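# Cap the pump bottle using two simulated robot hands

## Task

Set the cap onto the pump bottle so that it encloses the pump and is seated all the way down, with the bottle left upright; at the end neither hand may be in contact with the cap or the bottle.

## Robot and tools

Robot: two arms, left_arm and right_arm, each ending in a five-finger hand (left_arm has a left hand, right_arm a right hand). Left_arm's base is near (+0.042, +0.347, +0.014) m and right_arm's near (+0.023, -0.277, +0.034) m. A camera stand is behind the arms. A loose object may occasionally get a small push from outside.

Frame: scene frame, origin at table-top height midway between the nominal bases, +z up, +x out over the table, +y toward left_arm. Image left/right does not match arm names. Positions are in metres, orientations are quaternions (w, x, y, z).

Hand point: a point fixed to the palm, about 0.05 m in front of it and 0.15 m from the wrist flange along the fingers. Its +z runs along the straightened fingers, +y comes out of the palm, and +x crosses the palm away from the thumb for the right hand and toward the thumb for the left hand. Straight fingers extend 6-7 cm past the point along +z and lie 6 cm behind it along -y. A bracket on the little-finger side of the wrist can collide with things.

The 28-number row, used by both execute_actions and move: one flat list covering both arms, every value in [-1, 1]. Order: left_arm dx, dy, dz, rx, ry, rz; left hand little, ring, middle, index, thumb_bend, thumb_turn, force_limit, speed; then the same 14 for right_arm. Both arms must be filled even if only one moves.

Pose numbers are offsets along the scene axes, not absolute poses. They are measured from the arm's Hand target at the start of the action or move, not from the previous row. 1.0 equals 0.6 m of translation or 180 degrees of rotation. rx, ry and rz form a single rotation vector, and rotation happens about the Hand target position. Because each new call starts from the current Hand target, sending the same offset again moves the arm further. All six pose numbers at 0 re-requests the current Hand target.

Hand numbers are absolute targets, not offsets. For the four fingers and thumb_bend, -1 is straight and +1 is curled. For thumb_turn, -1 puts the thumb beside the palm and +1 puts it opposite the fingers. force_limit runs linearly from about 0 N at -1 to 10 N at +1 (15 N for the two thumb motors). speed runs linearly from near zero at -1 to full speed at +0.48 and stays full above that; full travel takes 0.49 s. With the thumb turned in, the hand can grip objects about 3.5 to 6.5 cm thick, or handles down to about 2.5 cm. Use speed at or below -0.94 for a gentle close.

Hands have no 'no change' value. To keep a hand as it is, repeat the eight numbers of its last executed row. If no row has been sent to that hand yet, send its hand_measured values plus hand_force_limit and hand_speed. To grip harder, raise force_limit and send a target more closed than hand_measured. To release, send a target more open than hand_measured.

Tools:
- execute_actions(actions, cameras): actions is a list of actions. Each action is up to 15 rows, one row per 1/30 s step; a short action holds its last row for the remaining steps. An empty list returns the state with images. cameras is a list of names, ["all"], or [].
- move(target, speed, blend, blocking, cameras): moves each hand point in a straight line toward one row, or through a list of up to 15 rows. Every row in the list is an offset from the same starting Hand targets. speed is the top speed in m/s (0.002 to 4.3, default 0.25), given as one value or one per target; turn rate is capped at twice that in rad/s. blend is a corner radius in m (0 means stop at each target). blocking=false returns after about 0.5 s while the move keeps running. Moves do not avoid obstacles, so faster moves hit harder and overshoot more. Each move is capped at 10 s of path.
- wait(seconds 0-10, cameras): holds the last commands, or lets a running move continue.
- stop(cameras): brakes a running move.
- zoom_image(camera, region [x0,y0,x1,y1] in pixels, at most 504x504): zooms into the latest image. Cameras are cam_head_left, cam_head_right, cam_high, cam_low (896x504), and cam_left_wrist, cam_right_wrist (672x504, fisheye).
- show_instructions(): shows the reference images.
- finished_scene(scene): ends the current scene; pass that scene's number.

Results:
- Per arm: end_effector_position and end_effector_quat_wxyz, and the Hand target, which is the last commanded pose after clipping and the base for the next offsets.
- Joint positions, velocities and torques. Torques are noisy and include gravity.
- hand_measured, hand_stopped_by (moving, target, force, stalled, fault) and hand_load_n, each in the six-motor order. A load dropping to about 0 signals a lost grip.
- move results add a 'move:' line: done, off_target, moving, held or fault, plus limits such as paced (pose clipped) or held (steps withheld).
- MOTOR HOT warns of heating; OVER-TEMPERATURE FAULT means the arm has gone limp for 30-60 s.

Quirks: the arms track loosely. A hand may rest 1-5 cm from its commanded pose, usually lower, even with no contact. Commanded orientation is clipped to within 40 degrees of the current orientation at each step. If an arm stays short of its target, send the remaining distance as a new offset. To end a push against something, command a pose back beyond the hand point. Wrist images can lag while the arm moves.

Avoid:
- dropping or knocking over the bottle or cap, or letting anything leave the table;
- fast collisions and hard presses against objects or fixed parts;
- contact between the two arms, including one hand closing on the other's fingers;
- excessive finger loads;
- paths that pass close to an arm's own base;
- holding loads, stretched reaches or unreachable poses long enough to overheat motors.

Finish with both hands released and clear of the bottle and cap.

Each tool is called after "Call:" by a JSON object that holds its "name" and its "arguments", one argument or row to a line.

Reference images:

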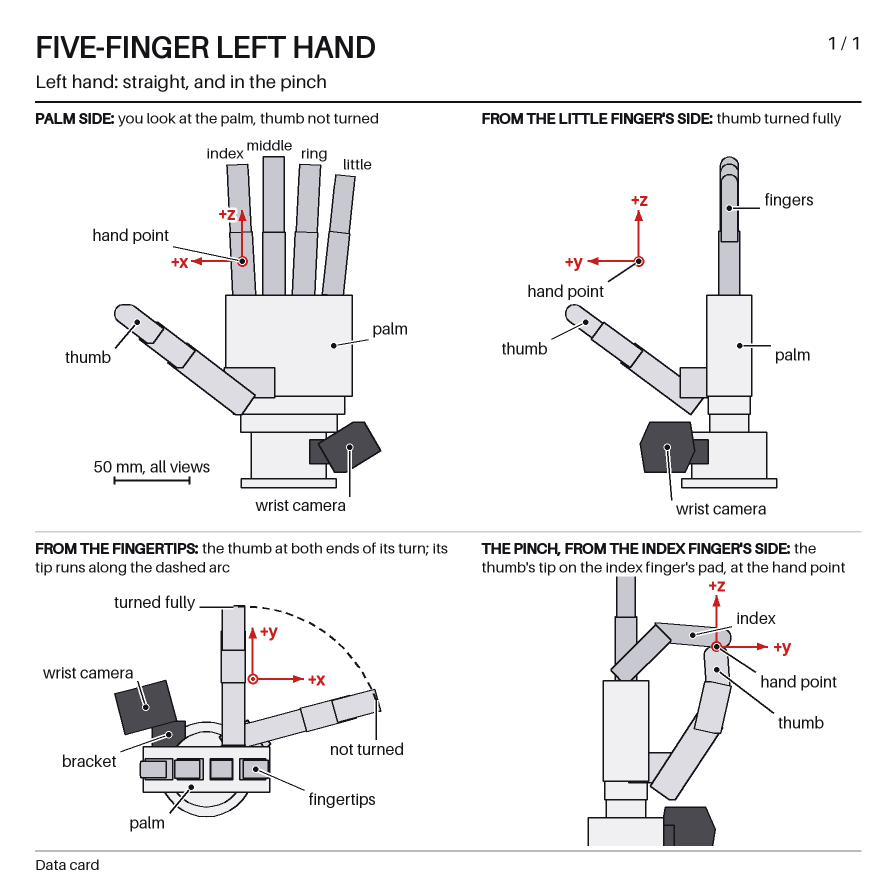

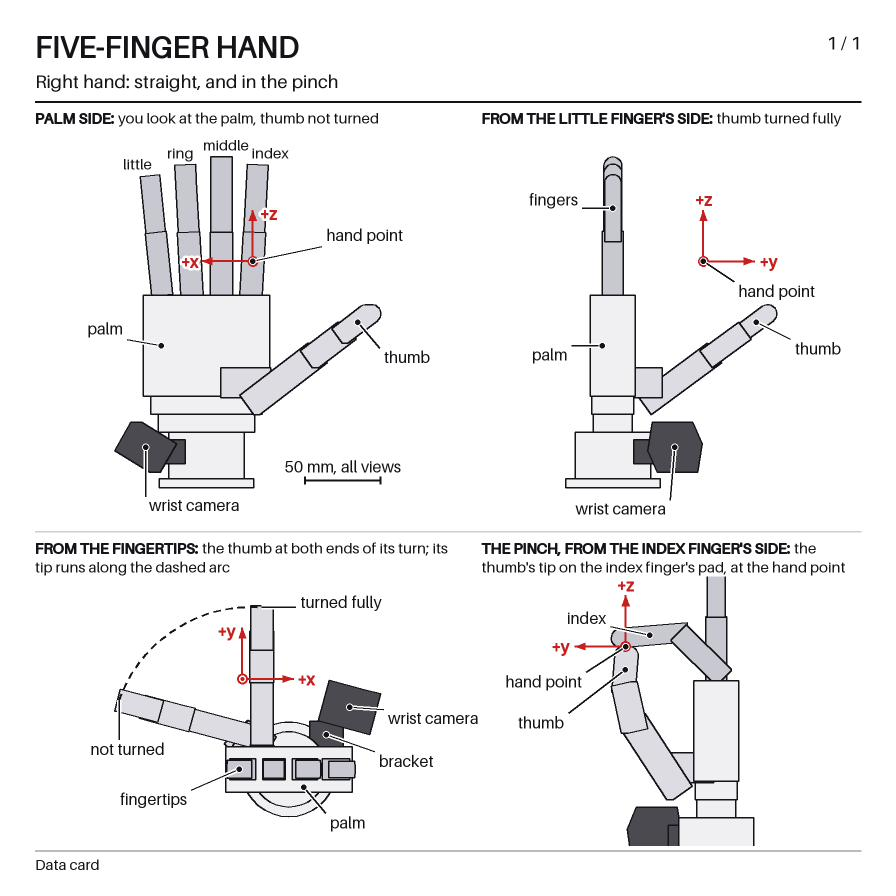

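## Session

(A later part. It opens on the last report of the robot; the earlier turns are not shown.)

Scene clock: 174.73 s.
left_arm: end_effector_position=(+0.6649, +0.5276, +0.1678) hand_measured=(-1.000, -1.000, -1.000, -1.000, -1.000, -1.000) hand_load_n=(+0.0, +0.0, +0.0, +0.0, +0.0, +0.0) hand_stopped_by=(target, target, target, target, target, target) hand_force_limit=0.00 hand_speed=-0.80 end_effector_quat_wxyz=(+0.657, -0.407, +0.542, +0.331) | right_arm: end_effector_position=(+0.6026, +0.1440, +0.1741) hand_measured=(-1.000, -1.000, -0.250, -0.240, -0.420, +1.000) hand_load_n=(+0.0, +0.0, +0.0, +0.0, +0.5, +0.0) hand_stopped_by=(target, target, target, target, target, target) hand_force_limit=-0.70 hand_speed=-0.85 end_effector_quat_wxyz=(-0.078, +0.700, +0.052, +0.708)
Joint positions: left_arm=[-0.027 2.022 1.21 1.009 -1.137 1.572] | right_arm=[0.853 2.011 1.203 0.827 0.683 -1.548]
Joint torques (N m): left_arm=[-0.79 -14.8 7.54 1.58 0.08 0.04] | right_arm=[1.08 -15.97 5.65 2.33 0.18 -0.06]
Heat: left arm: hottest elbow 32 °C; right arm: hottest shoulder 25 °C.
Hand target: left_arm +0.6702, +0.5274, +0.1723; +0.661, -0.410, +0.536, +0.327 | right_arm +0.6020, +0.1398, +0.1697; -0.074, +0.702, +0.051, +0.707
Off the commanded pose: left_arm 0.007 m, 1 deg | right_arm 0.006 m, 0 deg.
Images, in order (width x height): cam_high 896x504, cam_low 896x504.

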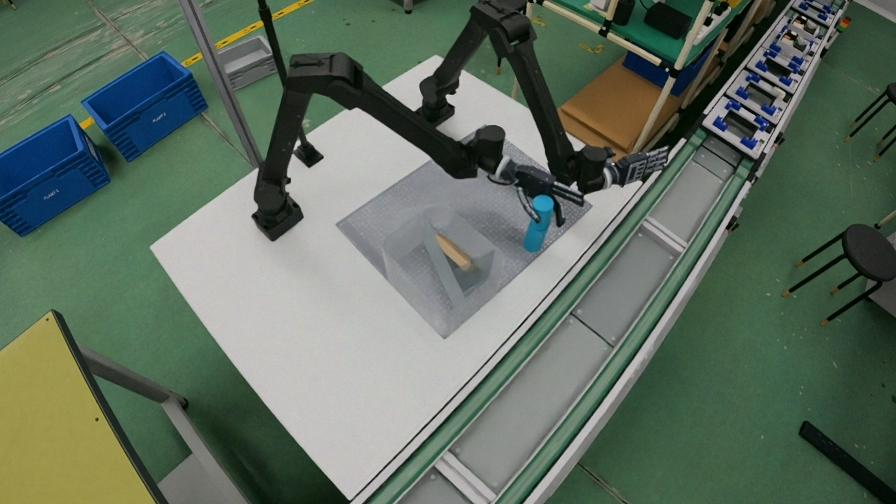

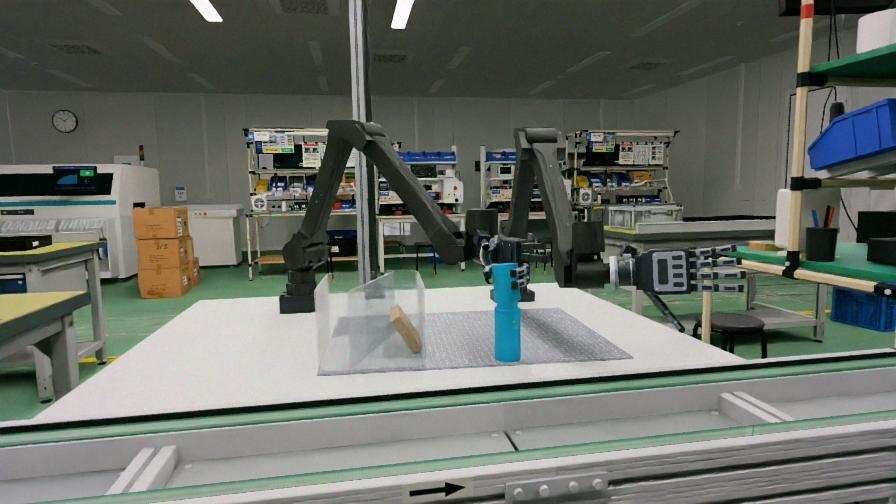

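Call:
{"name": "execute_actions", "arguments": {
  "actions": [
    [[0,0,0,0,0,0,-1,-1,-1,-1,-1,-1,0,-0.8,0,0,0,0,0,0,-1,-1,-0.25,-0.24,-0.2,1,-0.85,-0.94]]
  ],
  "cameras": ["cam_low","cam_high"]
}}

Call:
{"name": "zoom_image", "arguments": {
  "camera": "cam_low",
  "region": [450, 230, 570, 370]
}}

Call:
{"name": "zoom_image", "arguments": {
  "camera": "cam_high",
  "region": [490, 160, 600, 270]
}}

Scene clock: 176.43 s.
left_arm: end_effector_position=(+0.6649, +0.5276, +0.1678) hand_measured=(-1.000, -1.000, -1.000, -1.000, -1.000, -1.000) hand_load_n=(+0.0, +0.0, +0.0, +0.0, +0.0, +0.0) hand_stopped_by=(target, target, target, target, target, target) hand_force_limit=0.00 hand_speed=-0.80 end_effector_quat_wxyz=(+0.657, -0.407, +0.542, +0.331) | right_arm: end_effector_position=(+0.6026, +0.1440, +0.1741) hand_measured=(-1.000, -1.000, -0.250, -0.240, -0.336, +1.000) hand_load_n=(+0.0, +0.0, +0.0, +0.0, +1.0, +0.5) hand_stopped_by=(target, target, target, target, force, target) hand_force_limit=-0.85 hand_speed=-0.94 end_effector_quat_wxyz=(-0.078, +0.700, +0.052, +0.708)
Joint positions: left_arm=[-0.027 2.022 1.21 1.009 -1.137 1.572] | right_arm=[0.853 2.011 1.203 0.827 0.683 -1.548]
Joint torques (N m): left_arm=[-0.85 -14.8 7.54 1.58 0.08 0.04] | right_arm=[0.91 -15.91 5.63 2.39 0.19 -0.05]
Heat: left arm: hottest elbow 32 °C; right arm: hottest shoulder 25 °C.
Hand target: left_arm +0.6702, +0.5274, +0.1723; +0.661, -0.410, +0.536, +0.327 | right_arm +0.6020, +0.1398, +0.1697; -0.074, +0.702, +0.051, +0.707
Off the commanded pose: left_arm 0.007 m, 1 deg | right_arm 0.006 m, 0 deg.
Images, in order (width x height): cam_high 896x504, cam_low 896x504.

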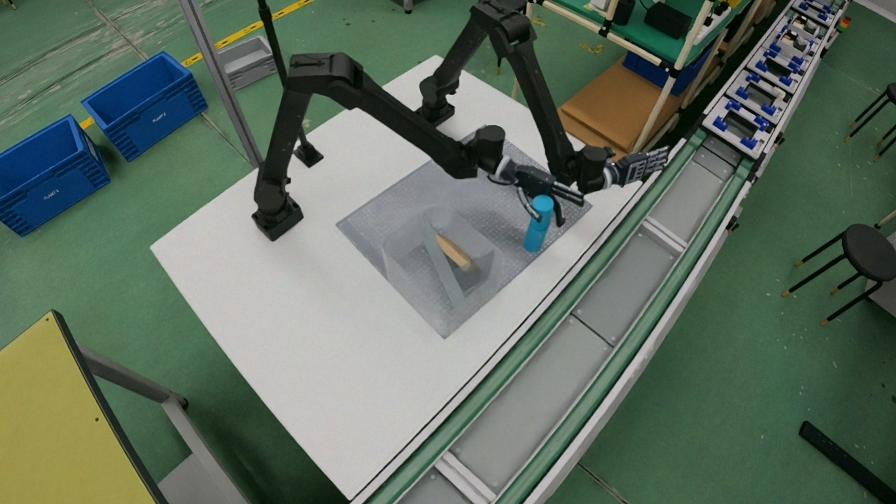

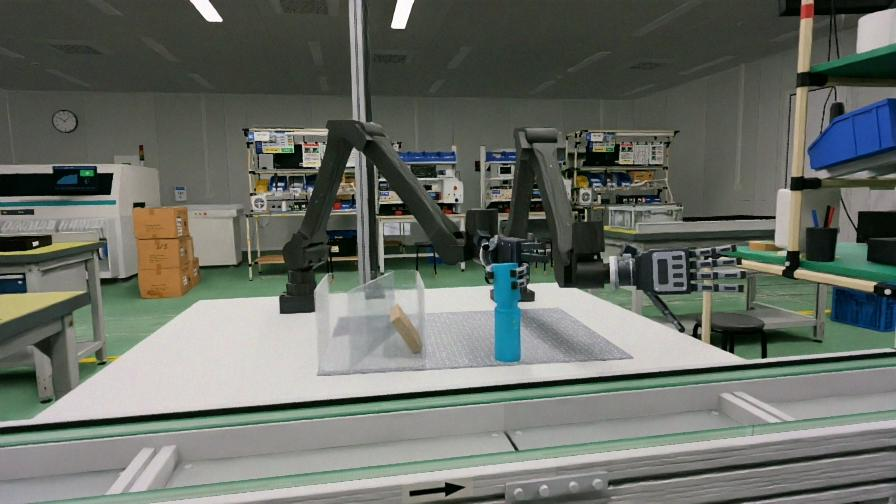

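Scaled by 3.600 from the camera's 896x504 image, which has a finer 1280x720 frame.

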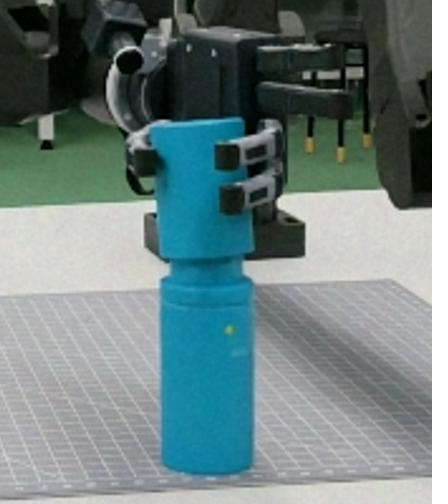

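Scaled by 4.582 from the camera's 896x504 image, which has a finer 1280x720 frame.

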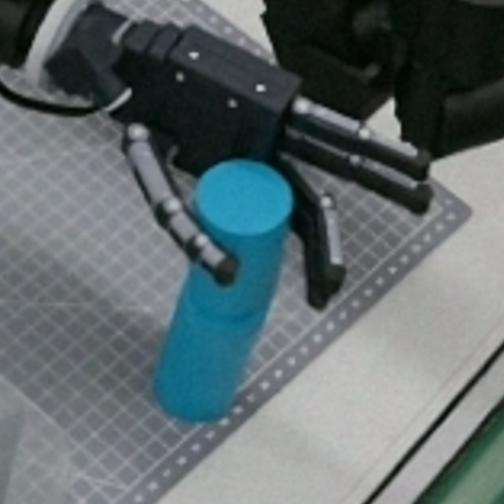

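Call:
{"name": "execute_actions", "arguments": {
  "actions": [
    [[0,0,0,0,0,0,-1,-1,-1,-1,-1,-1,0,-0.8,0,0,0,0,0,0,-1,-1,-0.6,-0.6,-0.7,1,-0.5,-0.7]],
    [[0,0,0,0,0,0,-1,-1,-1,-1,-1,-1,0,-0.8,0,0,0,0,0,0,-1,-1,-1,-1,-0.9,1,-0.5,-0.5]]
  ],
  "cameras": ["cam_low","cam_high","cam_right_wrist"]
}}

Call:
{"name": "zoom_image", "arguments": {
  "camera": "cam_low",
  "region": [450, 230, 570, 370]
}}

Call:
{"name": "zoom_image", "arguments": {
  "camera": "cam_high",
  "region": [490, 160, 600, 270]
}}

Scene clock: 181.23 s.
left_arm: end_effector_position=(+0.6649, +0.5276, +0.1678) hand_measured=(-1.000, -1.000, -1.000, -1.000, -1.000, -1.000) hand_load_n=(+0.0, +0.0, +0.0, +0.0, +0.0, +0.0) hand_stopped_by=(target, target, target, target, target, target) hand_force_limit=0.00 hand_speed=-0.80 end_effector_quat_wxyz=(+0.657, -0.407, +0.542, +0.331) | right_arm: end_effector_position=(+0.6026, +0.1440, +0.1741) hand_measured=(-1.000, -1.000, -1.000, -1.000, -0.900, +1.000) hand_load_n=(+0.0, +0.0, +0.0, +0.0, +0.0, +0.0) hand_stopped_by=(target, target, target, target, target, target) hand_force_limit=-0.50 hand_speed=-0.50 end_effector_quat_wxyz=(-0.078, +0.700, +0.052, +0.708)
Joint positions: left_arm=[-0.027 2.022 1.21 1.009 -1.137 1.572] | right_arm=[0.853 2.011 1.203 0.827 0.683 -1.548]
Joint torques (N m): left_arm=[-0.85 -14.86 7.56 1.58 0.08 0.04] | right_arm=[0.97 -15.97 5.64 2.43 0.18 -0.04]
Heat: left arm: hottest elbow 32 °C; right arm: hottest shoulder 25 °C.
Hand target: left_arm +0.6702, +0.5274, +0.1723; +0.661, -0.410, +0.536, +0.327 | right_arm +0.6020, +0.1398, +0.1697; -0.074, +0.702, +0.051, +0.707
Off the commanded pose: left_arm 0.007 m, 1 deg | right_arm 0.006 m, 0 deg.
camera_calibration:
cam_right_wrist: T_world_to_cam=[[0.209489, -0.959498, 0.188355, -0.013955], [-0.463901, -0.267097, -0.844663, 0.462662], [0.860762, 0.0895689, -0.501066, -0.328887], [0, 0, 0, 1]] pos_world=[0.500646, 0.139644, 0.228628]
Images, in order (width x height): cam_high 896x504, cam_low 896x504, cam_right_wrist 672x504.

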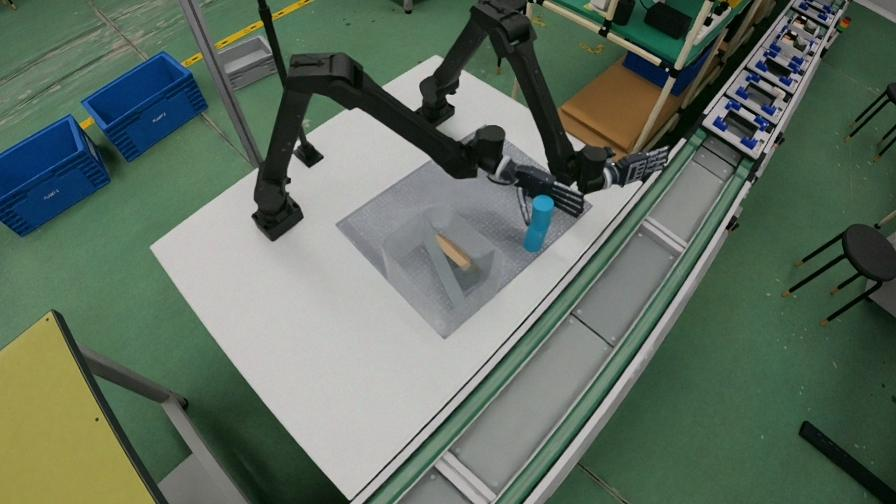

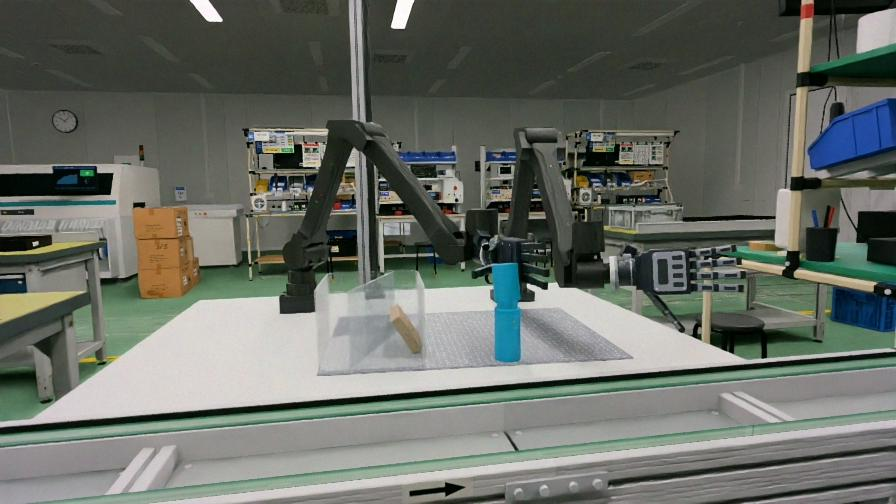

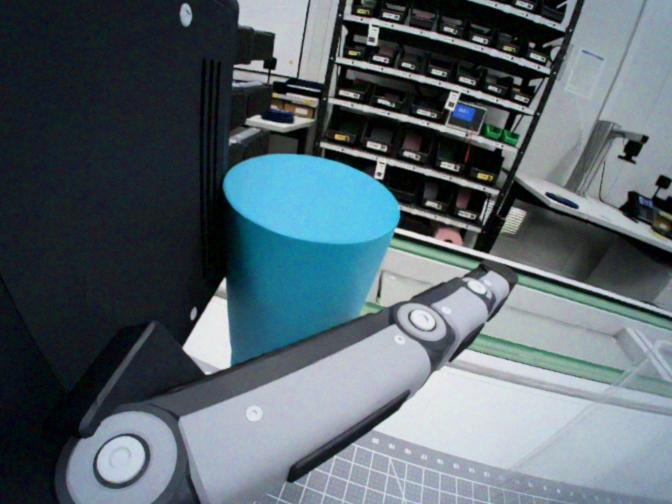

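Scaled by 3.600 from the camera's 896x504 image, which has a finer 1280x720 frame.

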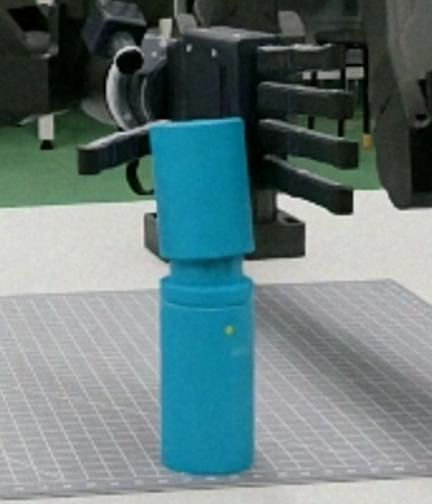

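Scaled by 4.582 from the camera's 896x504 image, which has a finer 1280x720 frame.

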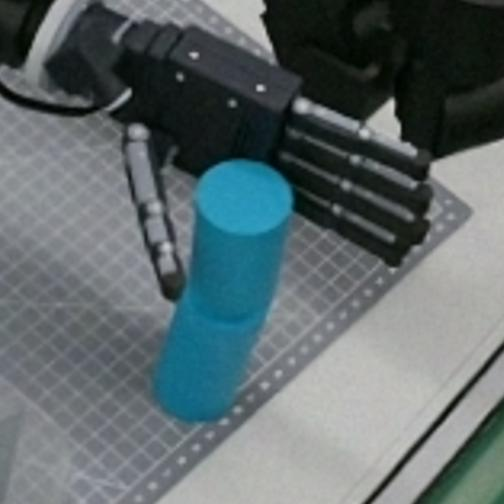

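Call:
{"name": "move", "arguments": {
  "target": [0,0,0,0,0,0,-1,-1,-1,-1,-1,-1,0,-0.8,-0.005,0.03,0,0,0,0,-1,-1,-1,-1,-0.9,1,-0.5,-0.5],
  "speed": 0.05,
  "cameras": ["cam_low","cam_high","cam_right_wrist"]
}}

Call:
{"name": "zoom_image", "arguments": {
  "camera": "cam_low",
  "region": [450, 230, 570, 370]
}}

Call:
{"name": "zoom_image", "arguments": {
  "camera": "cam_high",
  "region": [490, 160, 600, 270]
}}

Scene clock: 183.03 s.
left_arm: end_effector_position=(+0.6649, +0.5276, +0.1678) hand_measured=(-1.000, -1.000, -1.000, -1.000, -1.000, -1.000) hand_load_n=(+0.0, +0.0, +0.0, +0.0, +0.0, +0.0) hand_stopped_by=(target, target, target, target, target, target) hand_force_limit=0.00 hand_speed=-0.80 end_effector_quat_wxyz=(+0.657, -0.407, +0.542, +0.331) | right_arm: end_effector_position=(+0.5963, +0.1469, +0.1645) hand_measured=(-1.000, -1.000, -1.000, -1.000, -0.900, +1.000) hand_load_n=(+0.0, +0.0, +0.0, +0.0, +0.0, +0.5) hand_stopped_by=(target, target, target, target, target, target) hand_force_limit=-0.50 hand_speed=-0.50 end_effector_quat_wxyz=(-0.070, +0.705, +0.053, +0.704)
Joint positions: left_arm=[-0.027 2.022 1.21 1.009 -1.137 1.572] | right_arm=[0.866 2.023 1.203 0.821 0.707 -1.548]
Joint torques (N m): left_arm=[-0.85 -14.86 7.54 1.57 0.08 0.04] | right_arm=[1.73 -15.62 8.65 1.91 0.19 -0.05]
Heat: left arm: hottest elbow 32 °C; right arm: hottest shoulder 25 °C.
Hand target: left_arm +0.6702, +0.5274, +0.1723; +0.661, -0.410, +0.536, +0.327 | right_arm +0.5990, +0.1577, +0.1697; -0.074, +0.702, +0.051, +0.707
Off the commanded pose: left_arm 0.007 m, 1 deg | right_arm 0.012 m, 1 deg.
move: off_target (right_arm)
camera_calibration:
cam_right_wrist: T_world_to_cam=[[0.20223, -0.958872, 0.199168, -0.00557166], [-0.476666, -0.274028, -0.835283, 0.459482], [0.855507, 0.0739824, -0.512478, -0.321315], [0, 0, 0, 1]] pos_world=[0.495034, 0.14434, 0.220241]
Images, in order (width x height): cam_high 896x504, cam_low 896x504, cam_right_wrist 672x504.

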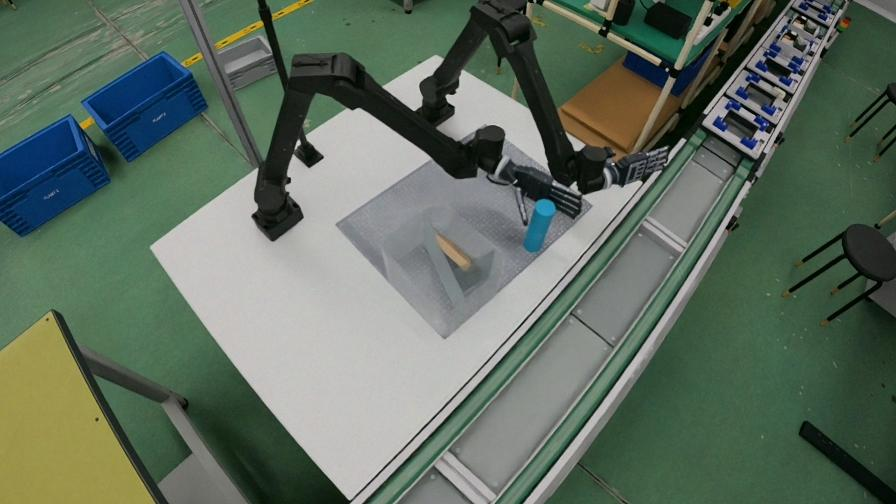

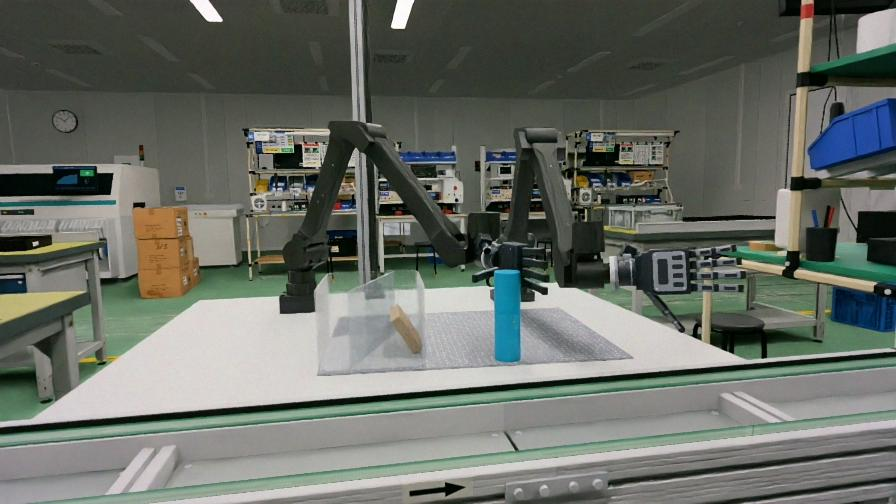

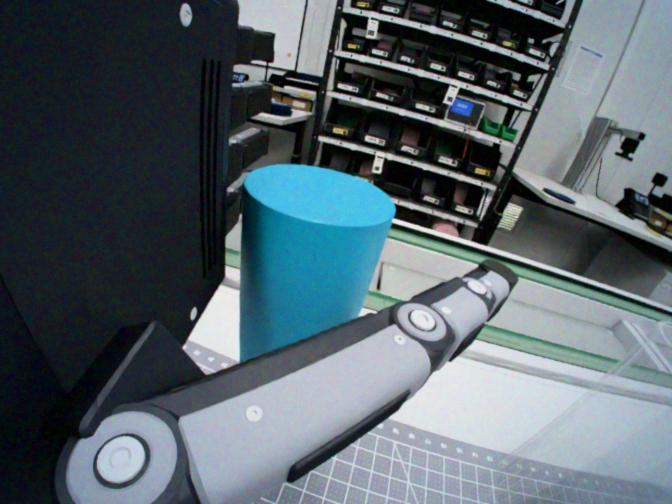

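Scaled by 3.600 from the camera's 896x504 image, which has a finer 1280x720 frame.

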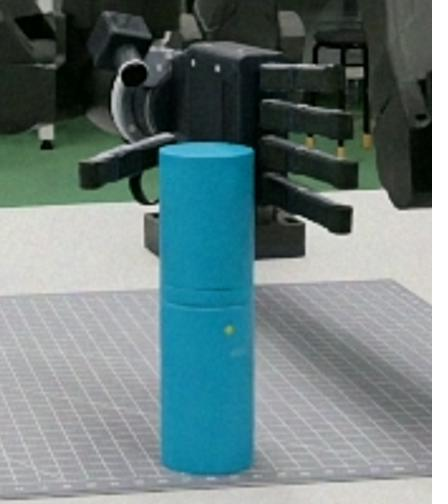

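Scaled by 4.582 from the camera's 896x504 image, which has a finer 1280x720 frame.

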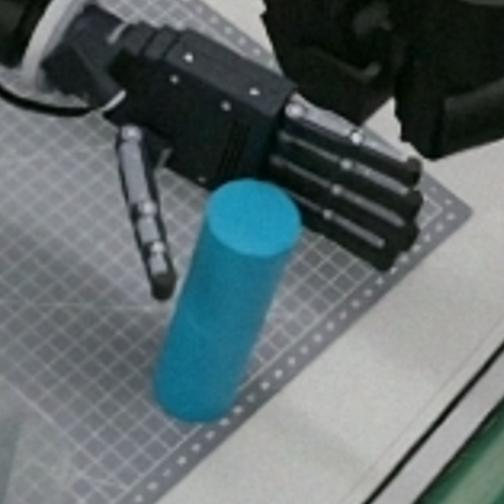

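Call:
{"name": "move", "arguments": {
  "target": [
    [0,0,0,0,0,0,-1,-1,-1,-1,-1,-1,0,-0.8,0,-0.008,0.25,0,0,0,-1,-1,-1,-1,-0.9,1,-0.5,-0.5],
    [0,0,0,0,0,0,-1,-1,-1,-1,-1,-1,0,-0.8,-0.15,-0.1,0.35,0,0,0,-1,-1,-1,-1,-0.9,1,-0.5,-0.5]
  ],
  "speed": [0.12,0.25],
  "blend": 0.03,
  "cameras": ["cam_low","cam_high"]
}}

Call:
{"name": "zoom_image", "arguments": {
  "camera": "cam_low",
  "region": [450, 230, 570, 370]
}}

Call:
{"name": "zoom_image", "arguments": {
  "camera": "cam_high",
  "region": [490, 160, 600, 270]
}}

Scene clock: 186.97 s.
left_arm: end_effector_position=(+0.6649, +0.5276, +0.1678) hand_measured=(-1.000, -1.000, -1.000, -1.000, -1.000, -1.000) hand_load_n=(+0.0, +0.0, +0.0, +0.0, +0.0, +0.0) hand_stopped_by=(target, target, target, target, target, target) hand_force_limit=0.00 hand_speed=-0.80 end_effector_quat_wxyz=(+0.657, -0.407, +0.542, +0.331) | right_arm: end_effector_position=(+0.5126, +0.0971, +0.3838) hand_measured=(-1.000, -1.000, -1.000, -1.000, -0.900, +1.000) hand_load_n=(+0.0, +0.0, +0.0, +0.0, +0.0, +0.0) hand_stopped_by=(target, target, target, target, target, target) hand_force_limit=-0.50 hand_speed=-0.50 end_effector_quat_wxyz=(-0.077, +0.698, +0.046, +0.710)
Joint positions: left_arm=[-0.027 2.022 1.21 1.009 -1.137 1.572] | right_arm=[0.933 1.495 1.129 0.393 0.772 -1.548]
Joint torques (N m): left_arm=[-0.85 -14.86 7.54 1.57 0.08 0.04] | right_arm=[1.79 -11.93 7.46 1.8 0.18 -0.05]
Heat: left arm: hottest elbow 32 °C; right arm: hottest shoulder 26 °C.
Hand target: left_arm +0.6702, +0.5274, +0.1723; +0.661, -0.410, +0.536, +0.327 | right_arm +0.5089, +0.0979, +0.3796; -0.074, +0.702, +0.051, +0.707
Off the commanded pose: left_arm 0.007 m, 1 deg | right_arm 0.006 m, 1 deg.
move: done
Images, in order (width x height): cam_high 896x504, cam_low 896x504.

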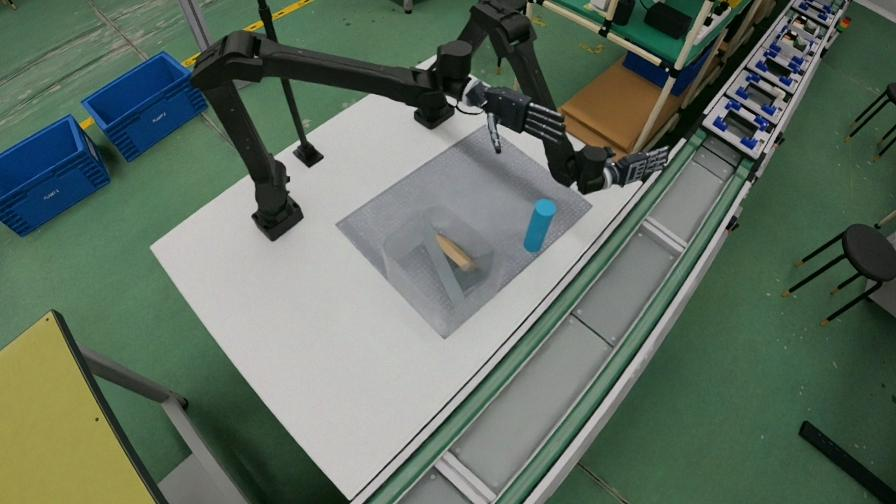

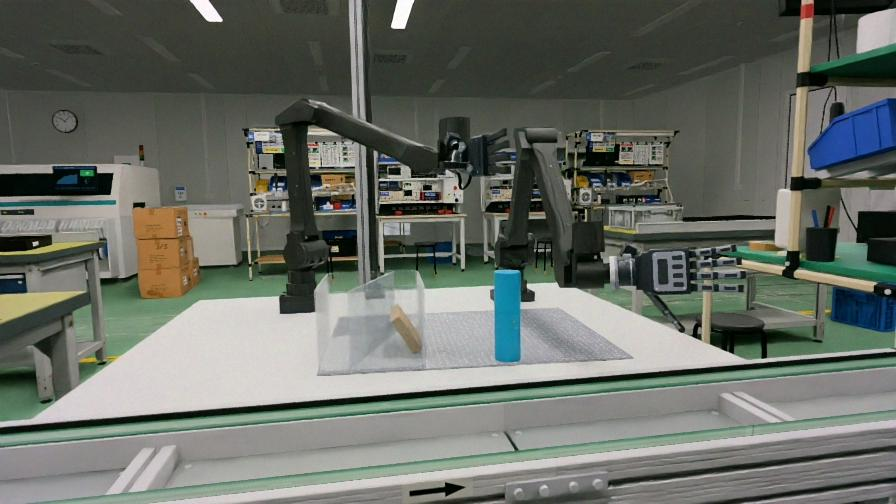

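Scaled by 3.600 from the camera's 896x504 image, which has a finer 1280x720 frame.

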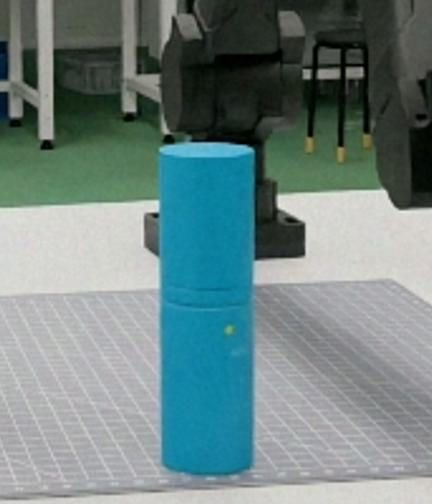

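Scaled by 4.582 from the camera's 896x504 image, which has a finer 1280x720 frame.

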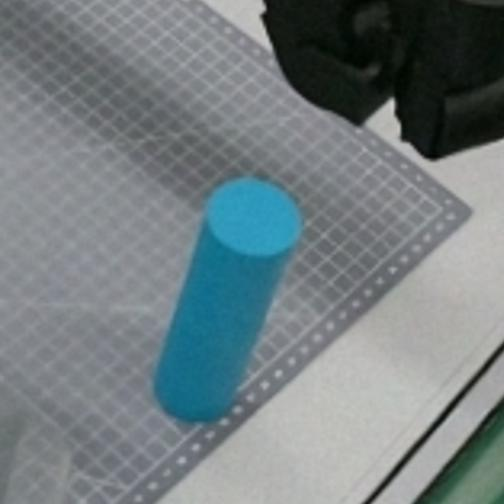

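Call:
{"name": "zoom_image", "arguments": {
  "camera": "cam_low",
  "region": [485, 260, 530, 320]
}}

Scaled by 8.400 from the camera's 896x504 image, which has a finer 1280x720 frame.

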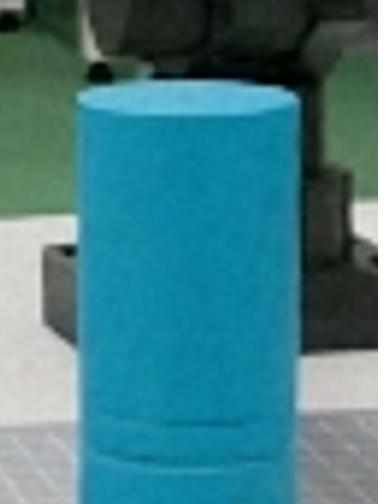

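Call:
{"name": "finished_scene", "arguments": {
  "scene": 1
}}

The scene is finished: the task was done.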